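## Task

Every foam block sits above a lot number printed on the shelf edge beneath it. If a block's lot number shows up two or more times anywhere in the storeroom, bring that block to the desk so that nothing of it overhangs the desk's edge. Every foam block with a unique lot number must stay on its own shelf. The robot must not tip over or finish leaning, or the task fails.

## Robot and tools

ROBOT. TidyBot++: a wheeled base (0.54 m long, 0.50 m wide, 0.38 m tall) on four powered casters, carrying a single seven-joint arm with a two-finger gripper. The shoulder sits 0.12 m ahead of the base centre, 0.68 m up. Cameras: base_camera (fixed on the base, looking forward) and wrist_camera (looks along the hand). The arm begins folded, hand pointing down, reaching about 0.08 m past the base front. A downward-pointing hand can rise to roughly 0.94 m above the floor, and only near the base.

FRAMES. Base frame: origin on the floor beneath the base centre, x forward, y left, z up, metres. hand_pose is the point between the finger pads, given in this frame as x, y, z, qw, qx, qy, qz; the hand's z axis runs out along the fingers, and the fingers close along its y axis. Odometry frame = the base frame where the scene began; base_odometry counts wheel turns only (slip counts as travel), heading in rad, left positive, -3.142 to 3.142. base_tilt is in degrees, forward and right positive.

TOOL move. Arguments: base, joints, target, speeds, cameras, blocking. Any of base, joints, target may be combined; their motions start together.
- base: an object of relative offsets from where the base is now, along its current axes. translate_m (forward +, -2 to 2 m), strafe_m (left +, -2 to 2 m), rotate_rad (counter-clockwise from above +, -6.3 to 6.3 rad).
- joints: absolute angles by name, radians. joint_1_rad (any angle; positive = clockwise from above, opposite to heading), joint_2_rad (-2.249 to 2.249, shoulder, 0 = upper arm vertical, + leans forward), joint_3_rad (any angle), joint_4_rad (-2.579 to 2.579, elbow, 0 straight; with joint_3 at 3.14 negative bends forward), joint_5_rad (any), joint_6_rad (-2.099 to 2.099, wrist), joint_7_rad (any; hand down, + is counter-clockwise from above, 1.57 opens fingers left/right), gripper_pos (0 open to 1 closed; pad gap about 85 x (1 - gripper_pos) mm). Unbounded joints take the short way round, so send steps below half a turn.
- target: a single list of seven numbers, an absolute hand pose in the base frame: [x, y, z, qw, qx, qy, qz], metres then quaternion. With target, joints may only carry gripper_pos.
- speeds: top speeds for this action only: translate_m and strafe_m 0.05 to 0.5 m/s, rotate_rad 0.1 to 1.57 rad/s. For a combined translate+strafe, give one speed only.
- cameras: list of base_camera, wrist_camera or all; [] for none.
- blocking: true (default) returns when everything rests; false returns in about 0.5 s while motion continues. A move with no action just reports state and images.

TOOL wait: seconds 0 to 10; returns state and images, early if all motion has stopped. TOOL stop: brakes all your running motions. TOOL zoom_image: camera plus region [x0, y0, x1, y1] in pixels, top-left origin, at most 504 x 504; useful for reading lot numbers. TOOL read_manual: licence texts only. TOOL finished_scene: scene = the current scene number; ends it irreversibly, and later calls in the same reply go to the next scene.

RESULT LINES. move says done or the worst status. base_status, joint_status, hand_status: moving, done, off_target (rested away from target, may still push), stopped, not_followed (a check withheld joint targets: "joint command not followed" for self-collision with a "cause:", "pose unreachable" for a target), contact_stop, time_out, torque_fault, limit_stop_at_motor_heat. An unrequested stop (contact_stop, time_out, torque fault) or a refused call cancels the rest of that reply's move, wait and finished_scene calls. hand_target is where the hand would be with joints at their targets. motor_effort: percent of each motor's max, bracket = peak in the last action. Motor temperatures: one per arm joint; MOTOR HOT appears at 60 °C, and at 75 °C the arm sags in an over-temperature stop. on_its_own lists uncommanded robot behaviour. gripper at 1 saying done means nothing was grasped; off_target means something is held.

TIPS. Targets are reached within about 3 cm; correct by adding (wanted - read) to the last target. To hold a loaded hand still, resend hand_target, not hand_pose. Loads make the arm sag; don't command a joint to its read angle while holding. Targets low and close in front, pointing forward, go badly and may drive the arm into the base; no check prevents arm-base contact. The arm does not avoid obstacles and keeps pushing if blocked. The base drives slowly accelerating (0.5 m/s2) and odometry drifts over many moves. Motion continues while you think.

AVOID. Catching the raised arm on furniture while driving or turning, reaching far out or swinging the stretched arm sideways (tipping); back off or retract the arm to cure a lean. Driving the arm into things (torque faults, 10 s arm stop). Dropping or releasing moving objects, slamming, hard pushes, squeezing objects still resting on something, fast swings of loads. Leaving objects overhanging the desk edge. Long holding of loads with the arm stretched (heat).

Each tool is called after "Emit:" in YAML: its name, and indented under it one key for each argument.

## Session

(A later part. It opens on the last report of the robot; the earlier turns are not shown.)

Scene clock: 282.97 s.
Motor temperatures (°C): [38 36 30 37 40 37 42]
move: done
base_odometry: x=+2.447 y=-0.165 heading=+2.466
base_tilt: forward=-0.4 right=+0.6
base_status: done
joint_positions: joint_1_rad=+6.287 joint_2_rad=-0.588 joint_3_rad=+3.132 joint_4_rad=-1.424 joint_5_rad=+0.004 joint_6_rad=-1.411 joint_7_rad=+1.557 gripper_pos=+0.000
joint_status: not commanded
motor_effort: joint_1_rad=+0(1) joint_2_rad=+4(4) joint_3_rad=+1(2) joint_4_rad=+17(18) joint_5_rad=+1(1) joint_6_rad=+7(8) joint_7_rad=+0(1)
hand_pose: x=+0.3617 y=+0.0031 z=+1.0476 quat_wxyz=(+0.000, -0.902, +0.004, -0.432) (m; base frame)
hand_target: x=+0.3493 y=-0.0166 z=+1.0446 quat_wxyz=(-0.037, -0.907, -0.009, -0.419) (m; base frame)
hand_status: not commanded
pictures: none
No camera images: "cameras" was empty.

Emit:
move:
  base: {"translate_m":1.9}
  cameras: []

Emit:
move:
  base: {"translate_m":0.75}
  joints: {"joint_2_rad":-0.9,"joint_4_rad":-2.3,"joint_6_rad":-0.85}

Scene clock: 287.53 s.
Motor temperatures (°C): [38 36 30 37 40 37 42]
move: done
base_odometry: x=+0.965 y=+1.024 heading=+2.467
base_tilt: forward=-0.3 right=+0.6
base_status: done
joint_positions: joint_1_rad=+6.287 joint_2_rad=-0.589 joint_3_rad=+3.132 joint_4_rad=-1.423 joint_5_rad=+0.004 joint_6_rad=-1.415 joint_7_rad=+1.557 gripper_pos=+0.000
joint_status: not commanded
motor_effort: joint_1_rad=-1(1) joint_2_rad=+4(8) joint_3_rad=+1(1) joint_4_rad=+17(18) joint_5_rad=+1(1) joint_6_rad=+7(8) joint_7_rad=+0(1)
hand_pose: x=+0.3605 y=+0.0031 z=+1.0478 quat_wxyz=(-0.001, -0.902, +0.004, -0.432) (m; base frame)
hand_target: x=+0.3493 y=-0.0166 z=+1.0446 quat_wxyz=(-0.037, -0.907, -0.009, -0.419) (m; base frame)
hand_status: not commanded
pictures: none
No camera images: "cameras" was empty.

Scene clock: 290.23 s.
Motor temperatures (°C): [38 36 30 37 40 37 42]
move: done
base_odometry: x=+0.379 y=+1.492 heading=+2.468
base_tilt: forward=-0.3 right=+0.6
base_status: done
joint_positions: joint_1_rad=+6.287 joint_2_rad=-0.881 joint_3_rad=+3.132 joint_4_rad=-2.270 joint_5_rad=+0.004 joint_6_rad=-0.905 joint_7_rad=+1.557 gripper_pos=+0.000
joint_status: all done
motor_effort: joint_1_rad=+0(1) joint_2_rad=+8(9) joint_3_rad=+1(1) joint_4_rad=+21(23) joint_5_rad=+1(1) joint_6_rad=+7(8) joint_7_rad=+0(1)
hand_pose: x=+0.3370 y=+0.0017 z=+0.8004 quat_wxyz=(-0.002, -0.911, +0.003, -0.411) (m; base frame)
hand_target: x=+0.3415 y=-0.0117 z=+0.8018 quat_wxyz=(-0.037, -0.901, -0.029, -0.431) (m; base frame)
hand_status: not commanded
pictures: base_camera, wrist_camera
Images, in order (width x height): base_camera 644x364, wrist_camera 644x476.

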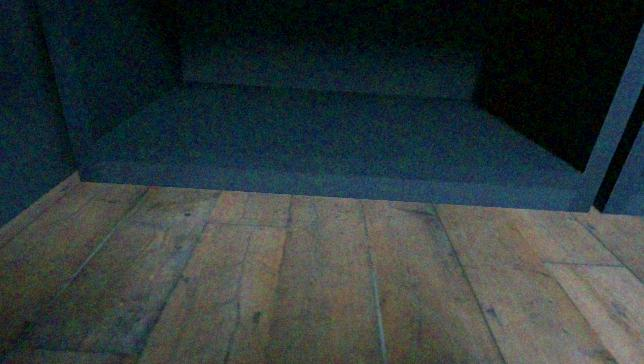

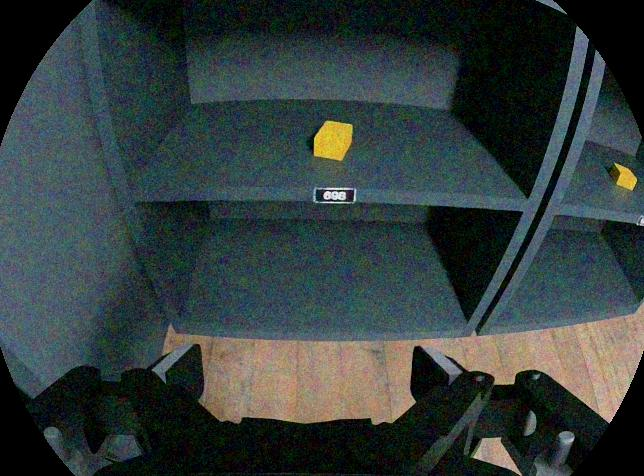

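Emit:
move:
  base: {"translate_m":0.22}
  joints: {"joint_2_rad":-0.9,"joint_4_rad":-2.3,"joint_6_rad":-0.85}

Emit:
zoom_image:
  camera: "wrist_camera"
  region: [230, 80, 430, 230]

Scene clock: 292.10 s.
Motor temperatures (°C): [38 36 30 37 40 37 42]
move: done
base_odometry: x=+0.207 y=+1.630 heading=+2.469
base_tilt: forward=-0.4 right=+0.6
base_status: done
joint_positions: joint_1_rad=+6.287 joint_2_rad=-0.888 joint_3_rad=+3.132 joint_4_rad=-2.270 joint_5_rad=+0.004 joint_6_rad=-0.900 joint_7_rad=+1.557 gripper_pos=+0.000
joint_status: all done
motor_effort: joint_1_rad=+0(1) joint_2_rad=+7(11) joint_3_rad=+1(1) joint_4_rad=+21(22) joint_5_rad=+1(1) joint_6_rad=+6(8) joint_7_rad=+0(1)
hand_pose: x=+0.3371 y=+0.0018 z=+0.8031 quat_wxyz=(-0.002, -0.909, +0.003, -0.417) (m; base frame)
hand_target: x=+0.3415 y=-0.0117 z=+0.8018 quat_wxyz=(-0.037, -0.901, -0.029, -0.431) (m; base frame)
hand_status: not commanded
pictures: base_camera, wrist_camera
Images, in order (width x height): base_camera 644x364, wrist_camera 644x476.

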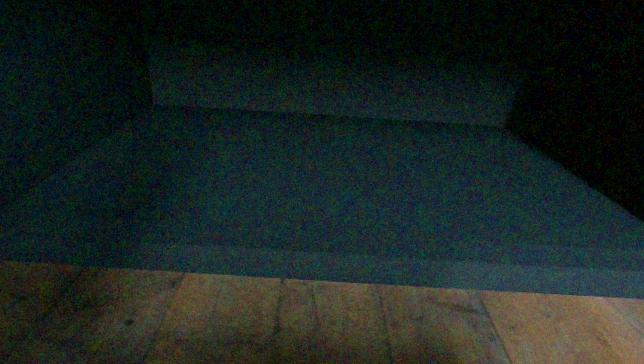

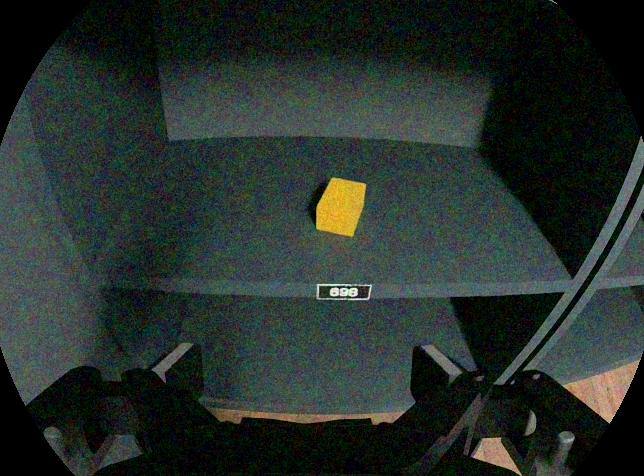

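Scaled by 2.520.

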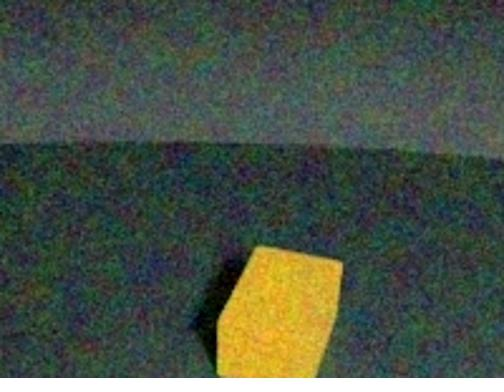

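Emit:
move:
  target: [0.63,0.006,0.67,0.0782,0.8554,-0.1354,0.4938]

Scene clock: 295.33 s.
Motor temperatures (°C): [38 36 30 37 40 37 42]
move: done
base_odometry: x=+0.207 y=+1.630 heading=+2.469
base_tilt: forward=-0.3 right=+0.6
base_status: not commanded
joint_positions: joint_1_rad=+5.782 joint_2_rad=+0.218 joint_3_rad=+3.348 joint_4_rad=-2.309 joint_5_rad=-0.919 joint_6_rad=+0.546 joint_7_rad=+2.036 gripper_pos=+0.000
joint_status: not commanded
motor_effort: joint_1_rad=+0(1) joint_2_rad=-21(22) joint_3_rad=+1(1) joint_4_rad=+13(22) joint_5_rad=+3(3) joint_6_rad=+7(8) joint_7_rad=+0(1)
hand_pose: x=+0.6424 y=+0.0284 z=+0.6828 quat_wxyz=(-0.042, -0.856, +0.122, -0.501) (m; base frame)
hand_target: x=+0.6300 y=+0.0060 z=+0.6700 quat_wxyz=(-0.078, -0.855, +0.135, -0.494) (m; base frame)
hand_status: done (0.029 m and 4.5 deg from the pose sent, 0.322 m and 20.6 deg at the start)
pictures: base_camera, wrist_camera
Images, in order (width x height): base_camera 644x364, wrist_camera 644x476.

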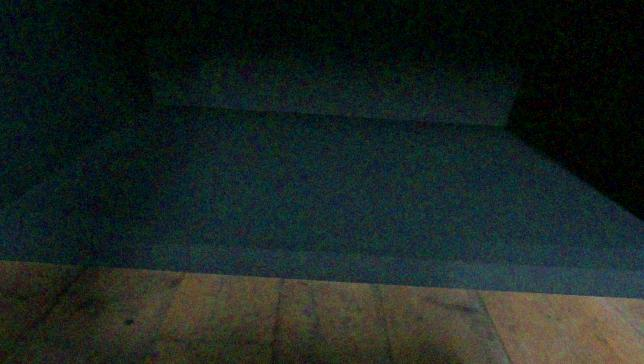

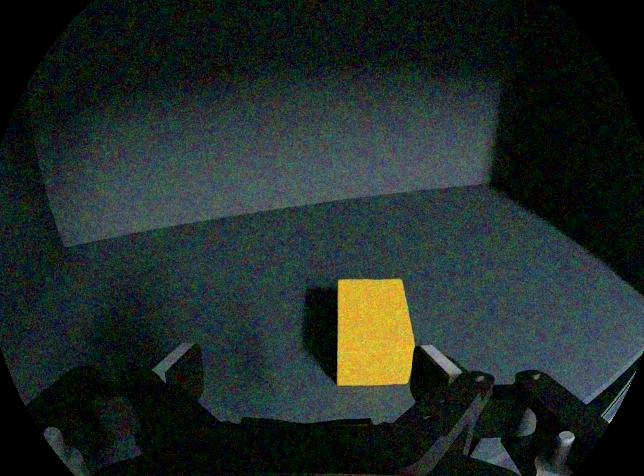

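Emit:
move:
  target: [0.635,-0.037,0.64,0.0782,0.8554,-0.1354,0.4938]

Scene clock: 296.77 s.
Motor temperatures (°C): [38 36 30 37 40 37 42]
move: done
base_odometry: x=+0.207 y=+1.630 heading=+2.469
base_tilt: forward=-0.3 right=+0.6
base_status: not commanded
joint_positions: joint_1_rad=+5.874 joint_2_rad=+0.301 joint_3_rad=+3.411 joint_4_rad=-2.374 joint_5_rad=-0.660 joint_6_rad=+0.571 joint_7_rad=+1.801 gripper_pos=+0.000
joint_status: not commanded
motor_effort: joint_1_rad=+0(2) joint_2_rad=-21(23) joint_3_rad=+2(2) joint_4_rad=+11(14) joint_5_rad=+2(3) joint_6_rad=+7(8) joint_7_rad=+0(1)
hand_pose: x=+0.6355 y=-0.0276 z=+0.6413 quat_wxyz=(-0.067, -0.861, +0.144, -0.484) (m; base frame)
hand_target: x=+0.6350 y=-0.0370 z=+0.6400 quat_wxyz=(-0.078, -0.855, +0.135, -0.494) (m; base frame)
hand_status: done (0.010 m and 2.1 deg from the pose sent, 0.079 m and 4.5 deg at the start)
pictures: base_camera, wrist_camera
Images, in order (width x height): base_camera 644x364, wrist_camera 644x476.

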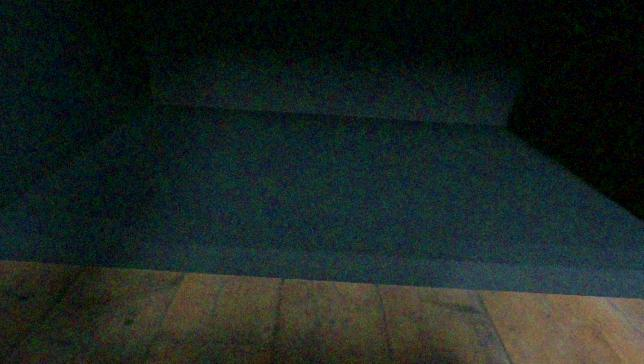

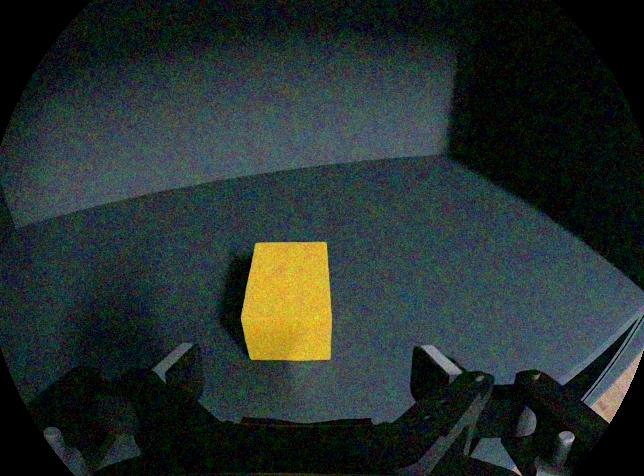

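Emit:
move:
  target: [0.70,-0.042,0.607,0.0782,0.8554,-0.1354,0.4938]

Scene clock: 298.17 s.
Motor temperatures (°C): [38 36 30 37 40 37 42]
move: done
base_odometry: x=+0.207 y=+1.630 heading=+2.469
base_tilt: forward=-0.3 right=+0.6
base_status: not commanded
joint_positions: joint_1_rad=+5.907 joint_2_rad=+0.488 joint_3_rad=+3.438 joint_4_rad=-2.257 joint_5_rad=-0.535 joint_6_rad=+0.572 joint_7_rad=+1.667 gripper_pos=+0.000
joint_status: not commanded
motor_effort: joint_1_rad=+0(1) joint_2_rad=-27(28) joint_3_rad=+3(3) joint_4_rad=+11(13) joint_5_rad=+1(2) joint_6_rad=+7(8) joint_7_rad=+0(1)
hand_pose: x=+0.6850 y=-0.0325 z=+0.5993 quat_wxyz=(-0.075, -0.865, +0.142, -0.475) (m; base frame)
hand_target: x=+0.7000 y=-0.0420 z=+0.6070 quat_wxyz=(-0.078, -0.855, +0.135, -0.494) (m; base frame)
hand_status: done (0.019 m and 2.6 deg from the pose sent, 0.074 m and 2.1 deg at the start)
pictures: base_camera, wrist_camera
Images, in order (width x height): base_camera 644x364, wrist_camera 644x476.

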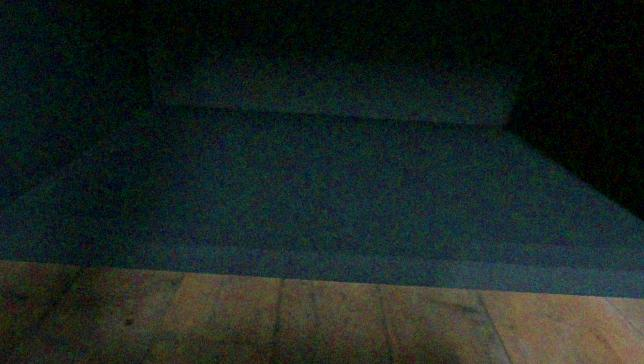

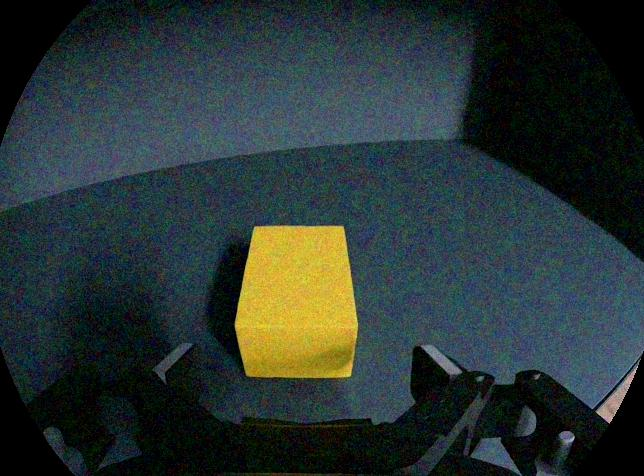

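Emit:
move:
  target: [0.735,-0.053,0.59,0.0782,0.8554,-0.1354,0.4938]
  cameras: []

Emit:
move:
  target: [0.757,-0.06,0.577,0.0782,0.8554,-0.1354,0.4938]

Scene clock: 299.33 s.
Motor temperatures (°C): [38 36 30 37 40 37 42]
move: done
base_odometry: x=+0.207 y=+1.630 heading=+2.469
base_tilt: forward=-0.3 right=+0.6
base_status: not commanded
joint_positions: joint_1_rad=+5.967 joint_2_rad=+0.570 joint_3_rad=+3.438 joint_4_rad=-2.158 joint_5_rad=-0.475 joint_6_rad=+0.572 joint_7_rad=+1.623 gripper_pos=+0.000
joint_status: not commanded
motor_effort: joint_1_rad=-1(1) joint_2_rad=-29(31) joint_3_rad=+3(4) joint_4_rad=+11(12) joint_5_rad=+1(1) joint_6_rad=+8(8) joint_7_rad=+0(1)
hand_pose: x=+0.7246 y=-0.0515 z=+0.5918 quat_wxyz=(-0.081, -0.858, +0.147, -0.486) (m; base frame)
hand_target: x=+0.7350 y=-0.0530 z=+0.5900 quat_wxyz=(-0.078, -0.855, +0.135, -0.494) (m; base frame)
hand_status: done (0.011 m and 1.7 deg from the pose sent, 0.055 m and 2.6 deg at the start)
pictures: none
No camera images: "cameras" was empty.

Scene clock: 300.17 s.
Motor temperatures (°C): [38 36 30 37 40 37 42]
move: done
base_odometry: x=+0.207 y=+1.630 heading=+2.469
base_tilt: forward=-0.3 right=+0.6
base_status: not commanded
joint_positions: joint_1_rad=+6.002 joint_2_rad=+0.626 joint_3_rad=+3.438 joint_4_rad=-2.093 joint_5_rad=-0.445 joint_6_rad=+0.572 joint_7_rad=+1.602 gripper_pos=+0.000
joint_status: not commanded
motor_effort: joint_1_rad=-1(1) joint_2_rad=-31(32) joint_3_rad=+4(4) joint_4_rad=+11(13) joint_5_rad=+1(1) joint_6_rad=+7(8) joint_7_rad=+0(1)
hand_pose: x=+0.7489 y=-0.0640 z=+0.5847 quat_wxyz=(-0.085, -0.854, +0.149, -0.492) (m; base frame)
hand_target: x=+0.7570 y=-0.0600 z=+0.5770 quat_wxyz=(-0.078, -0.855, +0.135, -0.494) (m; base frame)
hand_status: done (0.012 m and 1.8 deg from the pose sent, 0.037 m and 1.7 deg at the start)
pictures: base_camera, wrist_camera
Images, in order (width x height): base_camera 644x364, wrist_camera 644x476.

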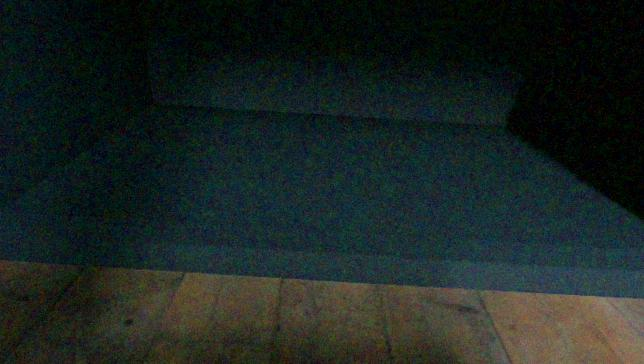

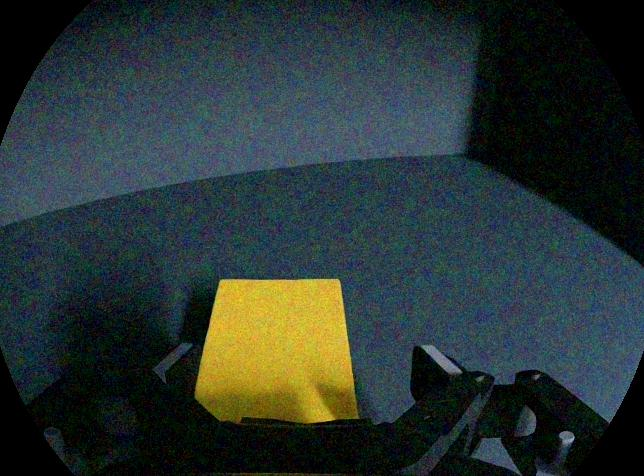

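Emit:
move:
  target: [0.762,-0.044,0.563,0.0782,0.8554,-0.1354,0.4938]

Scene clock: 301.07 s.
Motor temperatures (°C): [38 36 30 37 40 37 42]
move: done
base_odometry: x=+0.207 y=+1.630 heading=+2.469
base_tilt: forward=-0.3 right=+0.6
base_status: not commanded
joint_positions: joint_1_rad=+5.980 joint_2_rad=+0.671 joint_3_rad=+3.440 joint_4_rad=-2.082 joint_5_rad=-0.445 joint_6_rad=+0.572 joint_7_rad=+1.594 gripper_pos=+0.000
joint_status: not commanded
motor_effort: joint_1_rad=-1(2) joint_2_rad=-32(34) joint_3_rad=+4(5) joint_4_rad=+11(12) joint_5_rad=+1(1) joint_6_rad=+7(8) joint_7_rad=+0(0)
hand_pose: x=+0.7506 y=-0.0516 z=+0.5627 quat_wxyz=(-0.086, -0.862, +0.138, -0.480) (m; base frame)
hand_target: x=+0.7620 y=-0.0440 z=+0.5630 quat_wxyz=(-0.078, -0.855, +0.135, -0.494) (m; base frame)
hand_status: done (0.014 m and 1.9 deg from the pose sent, 0.032 m and 1.8 deg at the start)
pictures: base_camera, wrist_camera
Images, in order (width x height): base_camera 644x364, wrist_camera 644x476.

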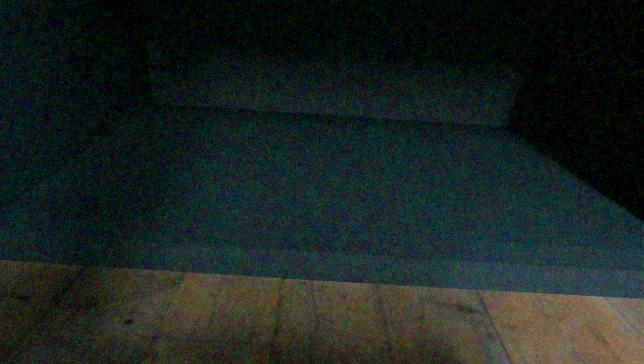

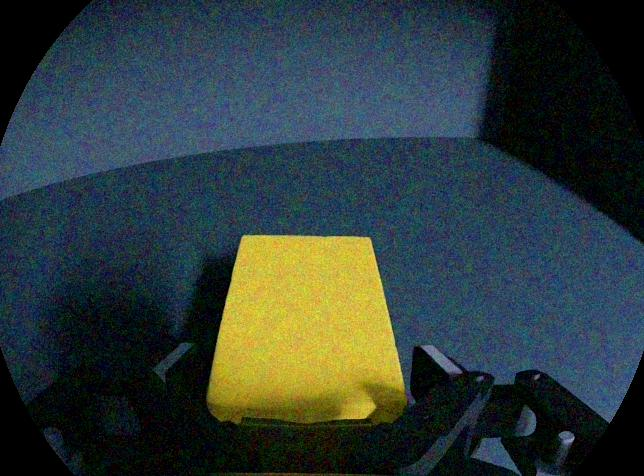

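Emit:
move:
  joints: {"gripper_pos":0.6}

Emit:
move:
  target: [0.755,-0.045,0.65,0.0782,0.8554,-0.1354,0.4938]
  cameras: []

Emit:
move:
  base: {"translate_m":-0.8}

Scene clock: 302.10 s.
Motor temperatures (°C): [38 36 30 37 40 37 42]
move: off_target
base_odometry: x=+0.208 y=+1.630 heading=+2.469
base_tilt: forward=-0.3 right=+0.6
base_status: not commanded
joint_positions: joint_1_rad=+5.980 joint_2_rad=+0.671 joint_3_rad=+3.440 joint_4_rad=-2.080 joint_5_rad=-0.445 joint_6_rad=+0.572 joint_7_rad=+1.594 gripper_pos=+0.389
joint_status: gripper_pos off_target (ended at +0.389, target +0.600)
motor_effort: joint_1_rad=+0(1) joint_2_rad=-31(33) joint_3_rad=+4(4) joint_4_rad=+10(11) joint_5_rad=+1(1) joint_6_rad=+7(8) joint_7_rad=+0(1)
hand_pose: x=+0.7515 y=-0.0515 z=+0.5633 quat_wxyz=(-0.086, -0.861, +0.138, -0.481) (m; base frame)
hand_target: x=+0.7620 y=-0.0440 z=+0.5630 quat_wxyz=(-0.078, -0.855, +0.135, -0.494) (m; base frame)
hand_status: not commanded
pictures: base_camera, wrist_camera
Images, in order (width x height): base_camera 644x364, wrist_camera 644x476.

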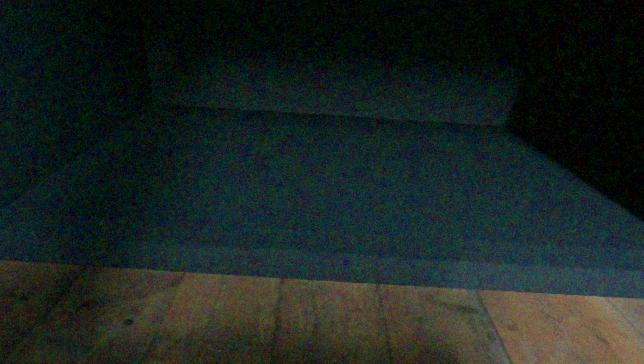

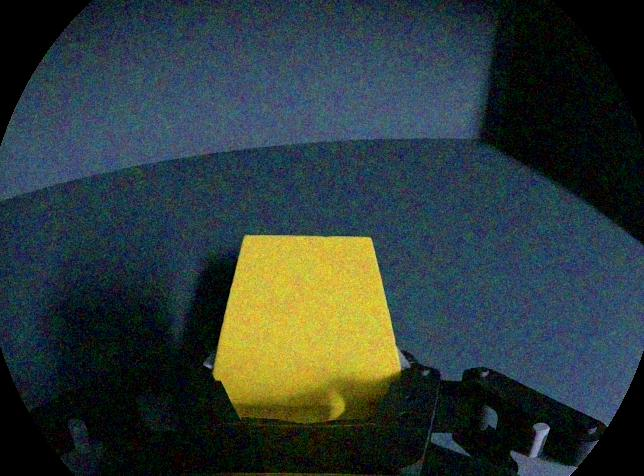

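Scene clock: 303.57 s.
Motor temperatures (°C): [38 36 30 37 40 37 42]
move: done
base_odometry: x=+0.208 y=+1.630 heading=+2.469
base_tilt: forward=-0.3 right=+0.6
base_status: not commanded
joint_positions: joint_1_rad=+5.853 joint_2_rad=+0.490 joint_3_rad=+3.607 joint_4_rad=-2.047 joint_5_rad=-0.445 joint_6_rad=+0.409 joint_7_rad=+1.630 gripper_pos=+0.389
joint_status: not commanded
motor_effort: joint_1_rad=-1(1) joint_2_rad=-29(35) joint_3_rad=+5(5) joint_4_rad=+14(15) joint_5_rad=+1(1) joint_6_rad=+8(9) joint_7_rad=+0(1)
hand_pose: x=+0.7575 y=-0.0484 z=+0.6607 quat_wxyz=(-0.075, -0.845, +0.135, -0.511) (m; base frame)
hand_target: x=+0.7550 y=-0.0450 z=+0.6500 quat_wxyz=(-0.078, -0.855, +0.135, -0.494) (m; base frame)
hand_status: done (0.012 m and 2.4 deg from the pose sent, 0.087 m and 1.8 deg at the start)
pictures: none
No camera images: "cameras" was empty.

Scene clock: 306.37 s.
Motor temperatures (°C): [38 36 30 37 40 37 42]
move: done
base_odometry: x=+0.833 y=+1.131 heading=+2.469
base_tilt: forward=-0.3 right=+0.6
base_status: done
joint_positions: joint_1_rad=+5.851 joint_2_rad=+0.489 joint_3_rad=+3.609 joint_4_rad=-2.039 joint_5_rad=-0.445 joint_6_rad=+0.402 joint_7_rad=+1.630 gripper_pos=+0.389
joint_status: not commanded
motor_effort: joint_1_rad=+0(2) joint_2_rad=-29(31) joint_3_rad=+5(6) joint_4_rad=+15(17) joint_5_rad=+1(1) joint_6_rad=+8(9) joint_7_rad=-1(1)
hand_pose: x=+0.7600 y=-0.0467 z=+0.6631 quat_wxyz=(-0.073, -0.845, +0.135, -0.512) (m; base frame)
hand_target: x=+0.7550 y=-0.0450 z=+0.6500 quat_wxyz=(-0.078, -0.855, +0.135, -0.494) (m; base frame)
hand_status: not commanded
pictures: base_camera, wrist_camera
Images, in order (width x height): base_camera 644x364, wrist_camera 644x476.

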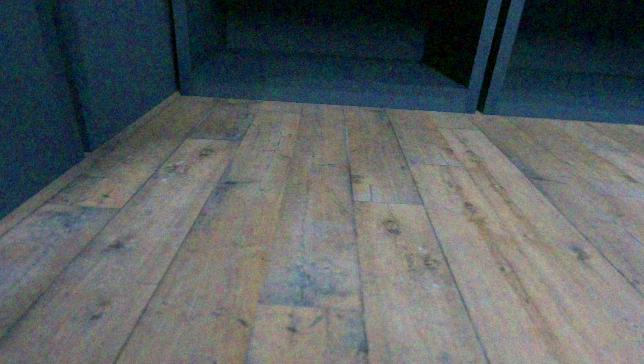

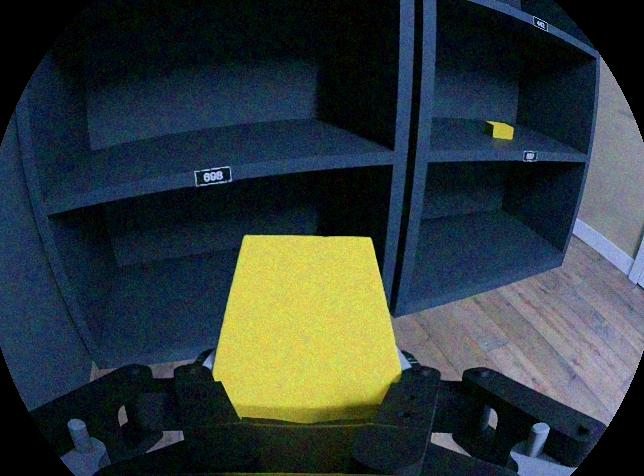

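Emit:
move:
  base: {"translate_m":-1.7}
  joints: {"joint_1_rad":6.283,"joint_2_rad":-0.6,"joint_3_rad":3.14,"joint_4_rad":-1.7,"joint_5_rad":0,"joint_6_rad":-0.8,"joint_7_rad":1.59}
  cameras: []

Emit:
move:
  base: {"translate_m":-0.605,"strafe_m":-0.11}
  cameras: []

Emit:
move:
  base: {"rotate_rad":-1.42}

Scene clock: 310.83 s.
Motor temperatures (°C): [38 36 30 37 40 37 42]
move: done
base_odometry: x=+2.163 y=+0.072 heading=+2.469
base_tilt: forward=-0.4 right=+0.6
base_status: done
joint_positions: joint_1_rad=+6.263 joint_2_rad=-0.600 joint_3_rad=+3.156 joint_4_rad=-1.713 joint_5_rad=-0.070 joint_6_rad=-0.755 joint_7_rad=+1.630 gripper_pos=+0.389
joint_status: all done
motor_effort: joint_1_rad=+0(2) joint_2_rad=+0(32) joint_3_rad=+1(6) joint_4_rad=+21(22) joint_5_rad=+0(2) joint_6_rad=+9(10) joint_7_rad=+0(1)
hand_pose: x=+0.4611 y=+0.0157 z=+1.0772 quat_wxyz=(+0.022, -0.803, -0.018, -0.595) (m; base frame)
hand_target: x=+0.4561 y=+0.0022 z=+1.0710 quat_wxyz=(-0.006, -0.813, -0.009, -0.582) (m; base frame)
hand_status: not commanded
pictures: none
No camera images: "cameras" was empty.

Scene clock: 313.30 s.
Motor temperatures (°C): [38 36 30 37 40 37 42]
move: done
base_odometry: x=+2.705 y=-0.219 heading=+2.469
base_tilt: forward=-0.4 right=+0.6
base_status: done
joint_positions: joint_1_rad=+6.264 joint_2_rad=-0.603 joint_3_rad=+3.155 joint_4_rad=-1.712 joint_5_rad=-0.069 joint_6_rad=-0.756 joint_7_rad=+1.630 gripper_pos=+0.389
joint_status: not commanded
motor_effort: joint_1_rad=-1(1) joint_2_rad=+0(4) joint_3_rad=+1(2) joint_4_rad=+20(22) joint_5_rad=+0(0) joint_6_rad=+9(10) joint_7_rad=+0(1)
hand_pose: x=+0.4594 y=+0.0159 z=+1.0786 quat_wxyz=(+0.022, -0.802, -0.019, -0.596) (m; base frame)
hand_target: x=+0.4561 y=+0.0022 z=+1.0710 quat_wxyz=(-0.006, -0.813, -0.009, -0.582) (m; base frame)
hand_status: not commanded
pictures: none
No camera images: "cameras" was empty.

Scene clock: 315.50 s.
Motor temperatures (°C): [38 36 30 37 40 37 42]
move: done
base_odometry: x=+2.705 y=-0.219 heading=+1.050
base_tilt: forward=-0.4 right=+0.6
base_status: done
joint_positions: joint_1_rad=+6.268 joint_2_rad=-0.603 joint_3_rad=+3.151 joint_4_rad=-1.712 joint_5_rad=-0.065 joint_6_rad=-0.756 joint_7_rad=+1.630 gripper_pos=+0.389
joint_status: not commanded
motor_effort: joint_1_rad=+0(1) joint_2_rad=+1(1) joint_3_rad=+1(3) joint_4_rad=+21(22) joint_5_rad=+0(1) joint_6_rad=+10(10) joint_7_rad=+0(1)
hand_pose: x=+0.4594 y=+0.0158 z=+1.0785 quat_wxyz=(+0.019, -0.803, -0.020, -0.596) (m; base frame)
hand_target: x=+0.4561 y=+0.0022 z=+1.0710 quat_wxyz=(-0.006, -0.813, -0.009, -0.582) (m; base frame)
hand_status: not commanded
pictures: base_camera, wrist_camera
Images, in order (width x height): base_camera 644x364, wrist_camera 644x476.

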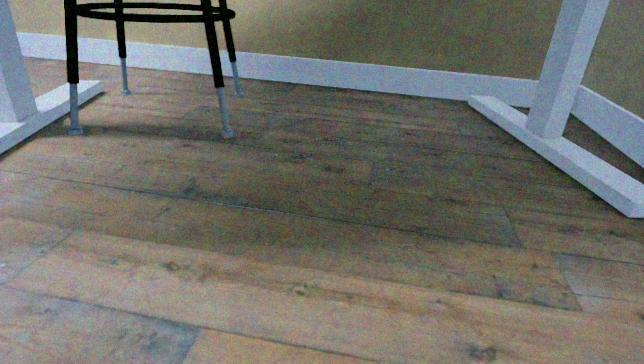

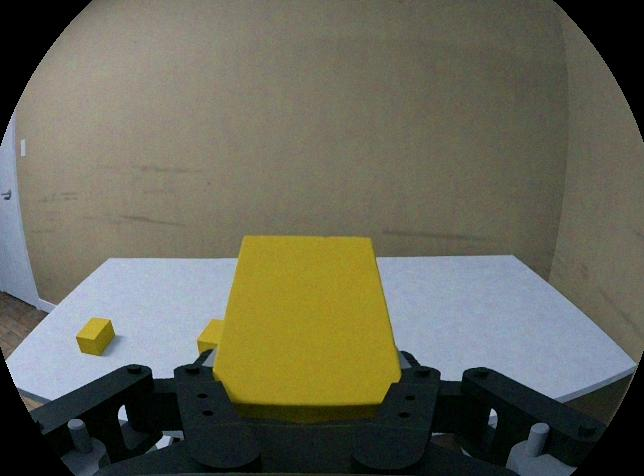

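Emit:
move:
  base: {"translate_m":0.18,"strafe_m":-0.06}
  joints: {"joint_1_rad":6.283,"joint_2_rad":0.1,"joint_3_rad":3.14,"joint_4_rad":-1.84,"joint_5_rad":0.05,"joint_6_rad":0.05,"joint_7_rad":1.6}
  cameras: []

Emit:
move:
  joints: {"joint_2_rad":0.242,"joint_4_rad":-2.056,"joint_6_rad":0.42}
  cameras: []

Emit:
move:
  joints: {"joint_2_rad":0.279,"joint_4_rad":-2.09,"joint_6_rad":0.49}
  cameras: []

Emit:
move:
  joints: {"joint_2_rad":0.298,"joint_4_rad":-2.107,"joint_6_rad":0.526}
  cameras: []

Emit:
move:
  joints: {"joint_2_rad":0.317,"joint_4_rad":-2.124,"joint_6_rad":0.562}

Emit:
move:
  joints: {"joint_2_rad":0.33,"joint_4_rad":-2.135,"joint_6_rad":0.585}
  cameras: []

Scene clock: 318.17 s.
Motor temperatures (°C): [38 36 30 37 40 37 42]
move: done
base_odometry: x=+2.847 y=-0.093 heading=+1.048
base_tilt: forward=-0.3 right=+0.6
base_status: done
joint_positions: joint_1_rad=+6.268 joint_2_rad=+0.079 joint_3_rad=+3.150 joint_4_rad=-1.809 joint_5_rad=-0.020 joint_6_rad=-0.009 joint_7_rad=+1.630 gripper_pos=+0.389
joint_status: all done
motor_effort: joint_1_rad=+0(2) joint_2_rad=-23(26) joint_3_rad=+0(3) joint_4_rad=+21(24) joint_5_rad=+1(2) joint_6_rad=+9(10) joint_7_rad=+0(1)
hand_pose: x=+0.7460 y=+0.0059 z=+0.9034 quat_wxyz=(-0.010, -0.812, -0.019, -0.583) (m; base frame)
hand_target: x=+0.7497 y=+0.0032 z=+0.8893 quat_wxyz=(-0.022, -0.810, -0.033, -0.585) (m; base frame)
hand_status: not commanded
pictures: none
No camera images: "cameras" was empty.

Scene clock: 319.73 s.
Motor temperatures (°C): [38 36 30 37 40 37 42]
move: done
base_odometry: x=+2.847 y=-0.093 heading=+1.048
base_tilt: forward=-0.3 right=+0.6
base_status: not commanded
joint_positions: joint_1_rad=+6.268 joint_2_rad=+0.230 joint_3_rad=+3.150 joint_4_rad=-2.034 joint_5_rad=-0.019 joint_6_rad=+0.361 joint_7_rad=+1.630 gripper_pos=+0.389
joint_status: all done
motor_effort: joint_1_rad=-1(1) joint_2_rad=-26(29) joint_3_rad=+0(0) joint_4_rad=+19(22) joint_5_rad=+1(1) joint_6_rad=+9(10) joint_7_rad=+0(1)
hand_pose: x=+0.7510 y=+0.0039 z=+0.7891 quat_wxyz=(-0.013, -0.814, -0.018, -0.580) (m; base frame)
hand_target: x=+0.7512 y=+0.0088 z=+0.7871 quat_wxyz=(-0.013, -0.806, -0.037, -0.590) (m; base frame)
hand_status: not commanded
pictures: none
No camera images: "cameras" was empty.

Scene clock: 320.73 s.
Motor temperatures (°C): [38 36 30 37 40 37 42]
move: done
base_odometry: x=+2.847 y=-0.093 heading=+1.048
base_tilt: forward=-0.3 right=+0.6
base_status: not commanded
joint_positions: joint_1_rad=+6.268 joint_2_rad=+0.258 joint_3_rad=+3.150 joint_4_rad=-2.065 joint_5_rad=-0.019 joint_6_rad=+0.439 joint_7_rad=+1.630 gripper_pos=+0.389
joint_status: all done
motor_effort: joint_1_rad=-1(1) joint_2_rad=-27(28) joint_3_rad=+0(0) joint_4_rad=+18(19) joint_5_rad=+1(1) joint_6_rad=+8(10) joint_7_rad=+0(1)
hand_pose: x=+0.7522 y=+0.0035 z=+0.7779 quat_wxyz=(-0.014, -0.808, -0.018, -0.588) (m; base frame)
hand_target: x=+0.7508 y=+0.0097 z=+0.7666 quat_wxyz=(-0.011, -0.807, -0.037, -0.590) (m; base frame)
hand_status: not commanded
pictures: none
No camera images: "cameras" was empty.

Scene clock: 321.40 s.
Motor temperatures (°C): [38 36 30 37 40 37 42]
move: done
base_odometry: x=+2.847 y=-0.093 heading=+1.048
base_tilt: forward=-0.3 right=+0.6
base_status: not commanded
joint_positions: joint_1_rad=+6.268 joint_2_rad=+0.274 joint_3_rad=+3.150 joint_4_rad=-2.081 joint_5_rad=-0.019 joint_6_rad=+0.477 joint_7_rad=+1.630 gripper_pos=+0.389
joint_status: all done
motor_effort: joint_1_rad=-1(1) joint_2_rad=-27(28) joint_3_rad=+0(0) joint_4_rad=+17(19) joint_5_rad=+1(1) joint_6_rad=+9(10) joint_7_rad=+0(0)
hand_pose: x=+0.7522 y=+0.0033 z=+0.7706 quat_wxyz=(-0.015, -0.807, -0.018, -0.590) (m; base frame)
hand_target: x=+0.7502 y=+0.0102 z=+0.7566 quat_wxyz=(-0.011, -0.807, -0.037, -0.590) (m; base frame)
hand_status: not commanded
pictures: none
No camera images: "cameras" was empty.

Scene clock: 322.07 s.
Motor temperatures (°C): [38 36 30 37 40 37 42]
move: done
base_odometry: x=+2.847 y=-0.093 heading=+1.048
base_tilt: forward=-0.3 right=+0.6
base_status: not commanded
joint_positions: joint_1_rad=+6.268 joint_2_rad=+0.293 joint_3_rad=+3.150 joint_4_rad=-2.098 joint_5_rad=-0.019 joint_6_rad=+0.513 joint_7_rad=+1.630 gripper_pos=+0.389
joint_status: all done
motor_effort: joint_1_rad=+0(1) joint_2_rad=-27(28) joint_3_rad=+0(0) joint_4_rad=+17(18) joint_5_rad=+1(1) joint_6_rad=+9(9) joint_7_rad=+0(1)
hand_pose: x=+0.7518 y=+0.0031 z=+0.7607 quat_wxyz=(-0.015, -0.807, -0.018, -0.590) (m; base frame)
hand_target: x=+0.7492 y=+0.0107 z=+0.7467 quat_wxyz=(-0.010, -0.807, -0.037, -0.590) (m; base frame)
hand_status: not commanded
pictures: base_camera, wrist_camera
Images, in order (width x height): base_camera 644x364, wrist_camera 644x476.

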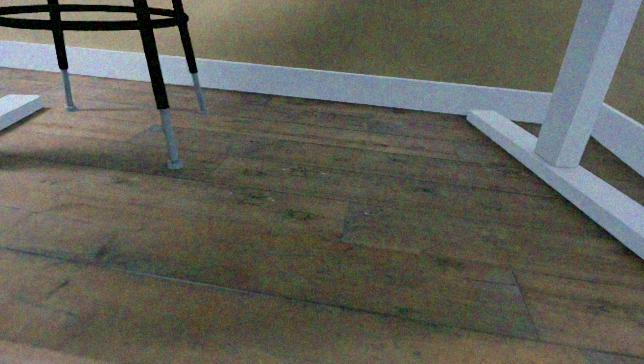

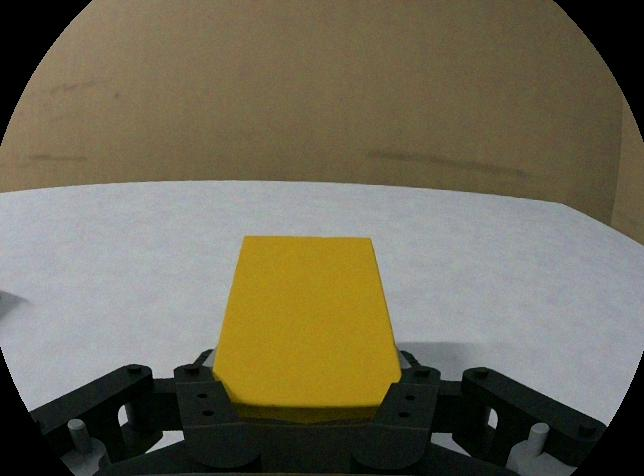

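Scene clock: 322.67 s.
Motor temperatures (°C): [38 36 30 37 40 37 42]
move: done
base_odometry: x=+2.847 y=-0.093 heading=+1.048
base_tilt: forward=-0.3 right=+0.6
base_status: not commanded
joint_positions: joint_1_rad=+6.268 joint_2_rad=+0.303 joint_3_rad=+3.150 joint_4_rad=-2.108 joint_5_rad=-0.019 joint_6_rad=+0.536 joint_7_rad=+1.630 gripper_pos=+0.389
joint_status: all done
motor_effort: joint_1_rad=-1(1) joint_2_rad=-26(28) joint_3_rad=+0(0) joint_4_rad=+16(17) joint_5_rad=+1(1) joint_6_rad=+8(9) joint_7_rad=+0(0)
hand_pose: x=+0.7515 y=+0.0030 z=+0.7561 quat_wxyz=(-0.015, -0.806, -0.018, -0.592) (m; base frame)
hand_target: x=+0.7485 y=+0.0110 z=+0.7399 quat_wxyz=(-0.009, -0.807, -0.037, -0.590) (m; base frame)
hand_status: not commanded
pictures: none
No camera images: "cameras" was empty.

Still descending slightly.

Emit:
move:
  joints: {"joint_2_rad":0.343,"joint_4_rad":-2.145,"joint_6_rad":0.608}
  cameras: []

Emit:
move:
  joints: {"joint_2_rad":0.356,"joint_4_rad":-2.155,"joint_6_rad":0.631}

Scene clock: 323.37 s.
Motor temperatures (°C): [38 36 30 37 40 37 42]
move: done
base_odometry: x=+2.847 y=-0.093 heading=+1.048
base_tilt: forward=-0.3 right=+0.6
base_status: not commanded
joint_positions: joint_1_rad=+6.268 joint_2_rad=+0.309 joint_3_rad=+3.150 joint_4_rad=-2.116 joint_5_rad=-0.019 joint_6_rad=+0.563 joint_7_rad=+1.630 gripper_pos=+0.389
joint_status: all done
motor_effort: joint_1_rad=+0(0) joint_2_rad=-26(27) joint_3_rad=+0(1) joint_4_rad=+16(17) joint_5_rad=+1(1) joint_6_rad=+8(9) joint_7_rad=+0(1)
hand_pose: x=+0.7517 y=+0.0030 z=+0.7564 quat_wxyz=(-0.016, -0.802, -0.018, -0.597) (m; base frame)
hand_target: x=+0.7480 y=+0.0113 z=+0.7336 quat_wxyz=(-0.008, -0.807, -0.037, -0.590) (m; base frame)
hand_status: not commanded
pictures: none
No camera images: "cameras" was empty.

Scene clock: 323.93 s.
Motor temperatures (°C): [38 36 30 37 40 37 42]
move: off_target
base_odometry: x=+2.847 y=-0.093 heading=+1.048
base_tilt: forward=-0.3 right=+0.6
base_status: not commanded
joint_positions: joint_1_rad=+6.268 joint_2_rad=+0.315 joint_3_rad=+3.150 joint_4_rad=-2.124 joint_5_rad=-0.018 joint_6_rad=+0.589 joint_7_rad=+1.630 gripper_pos=+0.389
joint_status: joint_2_rad off_target (ended at +0.315, target +0.356); the others done
motor_effort: joint_1_rad=+0(0) joint_2_rad=-25(26) joint_3_rad=+1(1) joint_4_rad=+15(17) joint_5_rad=+1(1) joint_6_rad=+7(8) joint_7_rad=+0(0)
hand_pose: x=+0.7518 y=+0.0030 z=+0.7563 quat_wxyz=(-0.016, -0.798, -0.018, -0.602) (m; base frame)
hand_target: x=+0.7473 y=+0.0116 z=+0.7274 quat_wxyz=(-0.008, -0.807, -0.037, -0.590) (m; base frame)
hand_status: not commanded
pictures: base_camera, wrist_camera
Images, in order (width x height): base_camera 644x364, wrist_camera 644x476.

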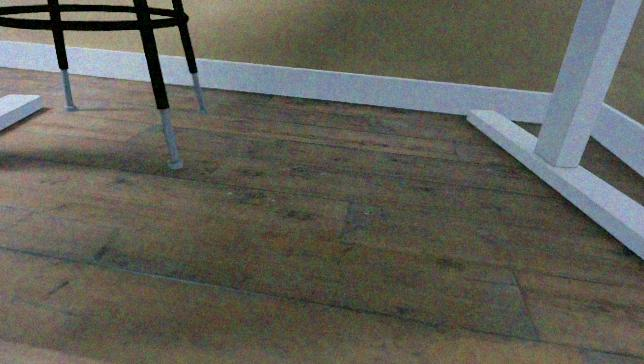

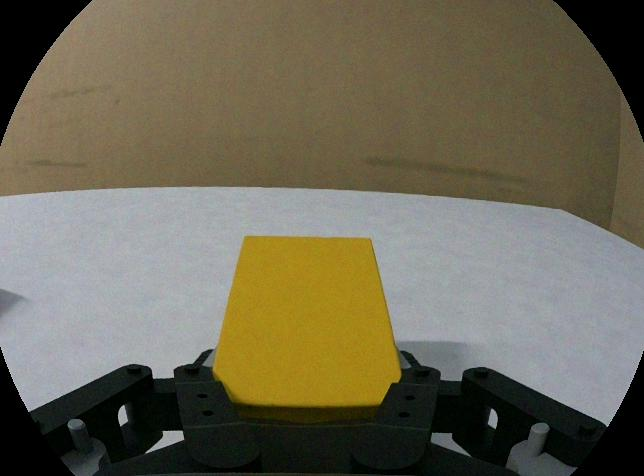

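Contact. Release and verify.

Emit:
move:
  joints: {"gripper_pos":0.3,"joint_2_rad":0.335}
  cameras: []

Emit:
move:
  joints: {"gripper_pos":0}
  cameras: []

Emit:
move:
  joints: {"joint_2_rad":0.1,"joint_4_rad":-1.84,"joint_6_rad":0.05}
  cameras: []

Emit:
move:
  base: {"translate_m":-0.25}
  joints: {"joint_1_rad":6.27,"joint_2_rad":-0.594,"joint_4_rad":-1.41,"joint_6_rad":-1.46,"joint_5_rad":0.07,"joint_7_rad":1.6}

Scene clock: 324.80 s.
Motor temperatures (°C): [38 36 30 37 40 37 42]
move: done
base_odometry: x=+2.847 y=-0.093 heading=+1.048
base_tilt: forward=-0.3 right=+0.6
base_status: not commanded
joint_positions: joint_1_rad=+6.268 joint_2_rad=+0.317 joint_3_rad=+3.150 joint_4_rad=-2.126 joint_5_rad=-0.018 joint_6_rad=+0.589 joint_7_rad=+1.630 gripper_pos=+0.300
joint_status: all done
motor_effort: joint_1_rad=+0(1) joint_2_rad=-26(28) joint_3_rad=+0(1) joint_4_rad=+16(17) joint_5_rad=+1(1) joint_6_rad=+8(9) joint_7_rad=-1(1)
hand_pose: x=+0.7514 y=+0.0030 z=+0.7542 quat_wxyz=(-0.016, -0.799, -0.018, -0.600) (m; base frame)
hand_target: x=+0.7462 y=+0.0116 z=+0.7406 quat_wxyz=(-0.008, -0.801, -0.037, -0.598) (m; base frame)
hand_status: not commanded
pictures: none
No camera images: "cameras" was empty.

Scene clock: 325.50 s.
Motor temperatures (°C): [38 36 30 37 40 37 42]
move: done
base_odometry: x=+2.847 y=-0.093 heading=+1.048
base_tilt: forward=-0.3 right=+0.6
base_status: not commanded
joint_positions: joint_1_rad=+6.268 joint_2_rad=+0.317 joint_3_rad=+3.150 joint_4_rad=-2.126 joint_5_rad=-0.018 joint_6_rad=+0.589 joint_7_rad=+1.630 gripper_pos=+0.000
joint_status: all done
motor_effort: joint_1_rad=+0(1) joint_2_rad=-26(28) joint_3_rad=+0(0) joint_4_rad=+16(17) joint_5_rad=+1(1) joint_6_rad=+9(9) joint_7_rad=+0(1)
hand_pose: x=+0.7514 y=+0.0030 z=+0.7542 quat_wxyz=(-0.016, -0.799, -0.018, -0.600) (m; base frame)
hand_target: x=+0.7462 y=+0.0116 z=+0.7406 quat_wxyz=(-0.008, -0.801, -0.037, -0.598) (m; base frame)
hand_status: not commanded
pictures: none
No camera images: "cameras" was empty.

Scene clock: 327.27 s.
Motor temperatures (°C): [38 36 30 37 40 37 42]
move: done
base_odometry: x=+2.847 y=-0.093 heading=+1.048
base_tilt: forward=-0.3 right=+0.6
base_status: not commanded
joint_positions: joint_1_rad=+6.268 joint_2_rad=+0.093 joint_3_rad=+3.150 joint_4_rad=-1.849 joint_5_rad=-0.018 joint_6_rad=+0.100 joint_7_rad=+1.630 gripper_pos=+0.000
joint_status: all done
motor_effort: joint_1_rad=+0(1) joint_2_rad=-24(30) joint_3_rad=+0(0) joint_4_rad=+22(22) joint_5_rad=+1(1) joint_6_rad=+9(10) joint_7_rad=+0(1)
hand_pose: x=+0.7510 y=+0.0053 z=+0.9033 quat_wxyz=(-0.011, -0.796, -0.019, -0.605) (m; base frame)
hand_target: x=+0.7497 y=+0.0032 z=+0.8893 quat_wxyz=(-0.022, -0.810, -0.033, -0.585) (m; base frame)
hand_status: not commanded
pictures: none
No camera images: "cameras" was empty.

Scene clock: 329.80 s.
Motor temperatures (°C): [38 36 30 37 40 37 42]
move: done
base_odometry: x=+2.722 y=-0.310 heading=+1.049
base_tilt: forward=-0.4 right=+0.6
base_status: done
joint_positions: joint_1_rad=+6.269 joint_2_rad=-0.588 joint_3_rad=+3.149 joint_4_rad=-1.424 joint_5_rad=+0.000 joint_6_rad=-1.409 joint_7_rad=+1.630 gripper_pos=+0.000
joint_status: all done
motor_effort: joint_1_rad=+0(3) joint_2_rad=+4(28) joint_3_rad=+1(2) joint_4_rad=+17(23) joint_5_rad=+0(2) joint_6_rad=+6(9) joint_7_rad=+0(1)
hand_pose: x=+0.3624 y=+0.0017 z=+1.0484 quat_wxyz=(-0.009, -0.901, -0.029, -0.433) (m; base frame)
hand_target: x=+0.3493 y=-0.0166 z=+1.0447 quat_wxyz=(-0.037, -0.907, -0.009, -0.419) (m; base frame)
hand_status: not commanded
pictures: base_camera, wrist_camera
Images, in order (width x height): base_camera 644x364, wrist_camera 644x476.

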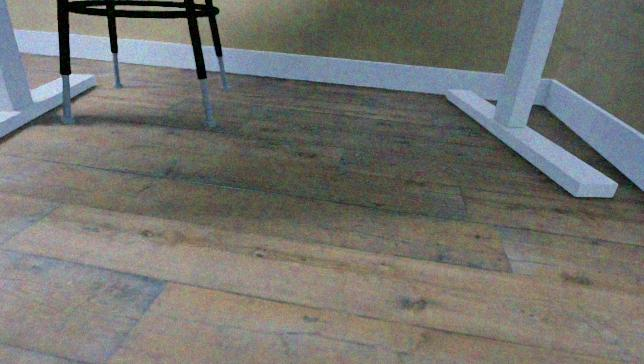

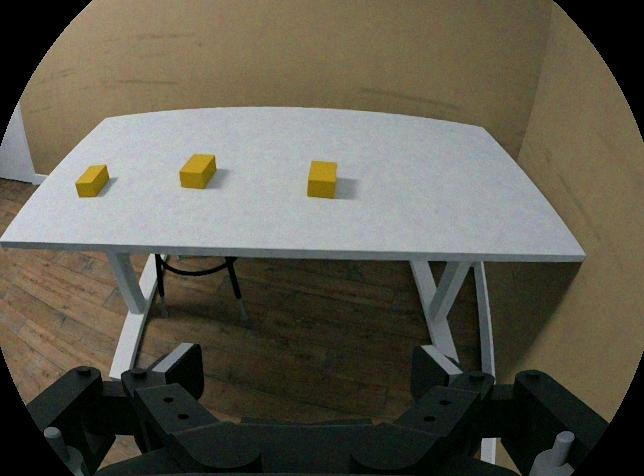

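Emit:
finished_scene:
  scene: 2

The scene is finished: the task was done.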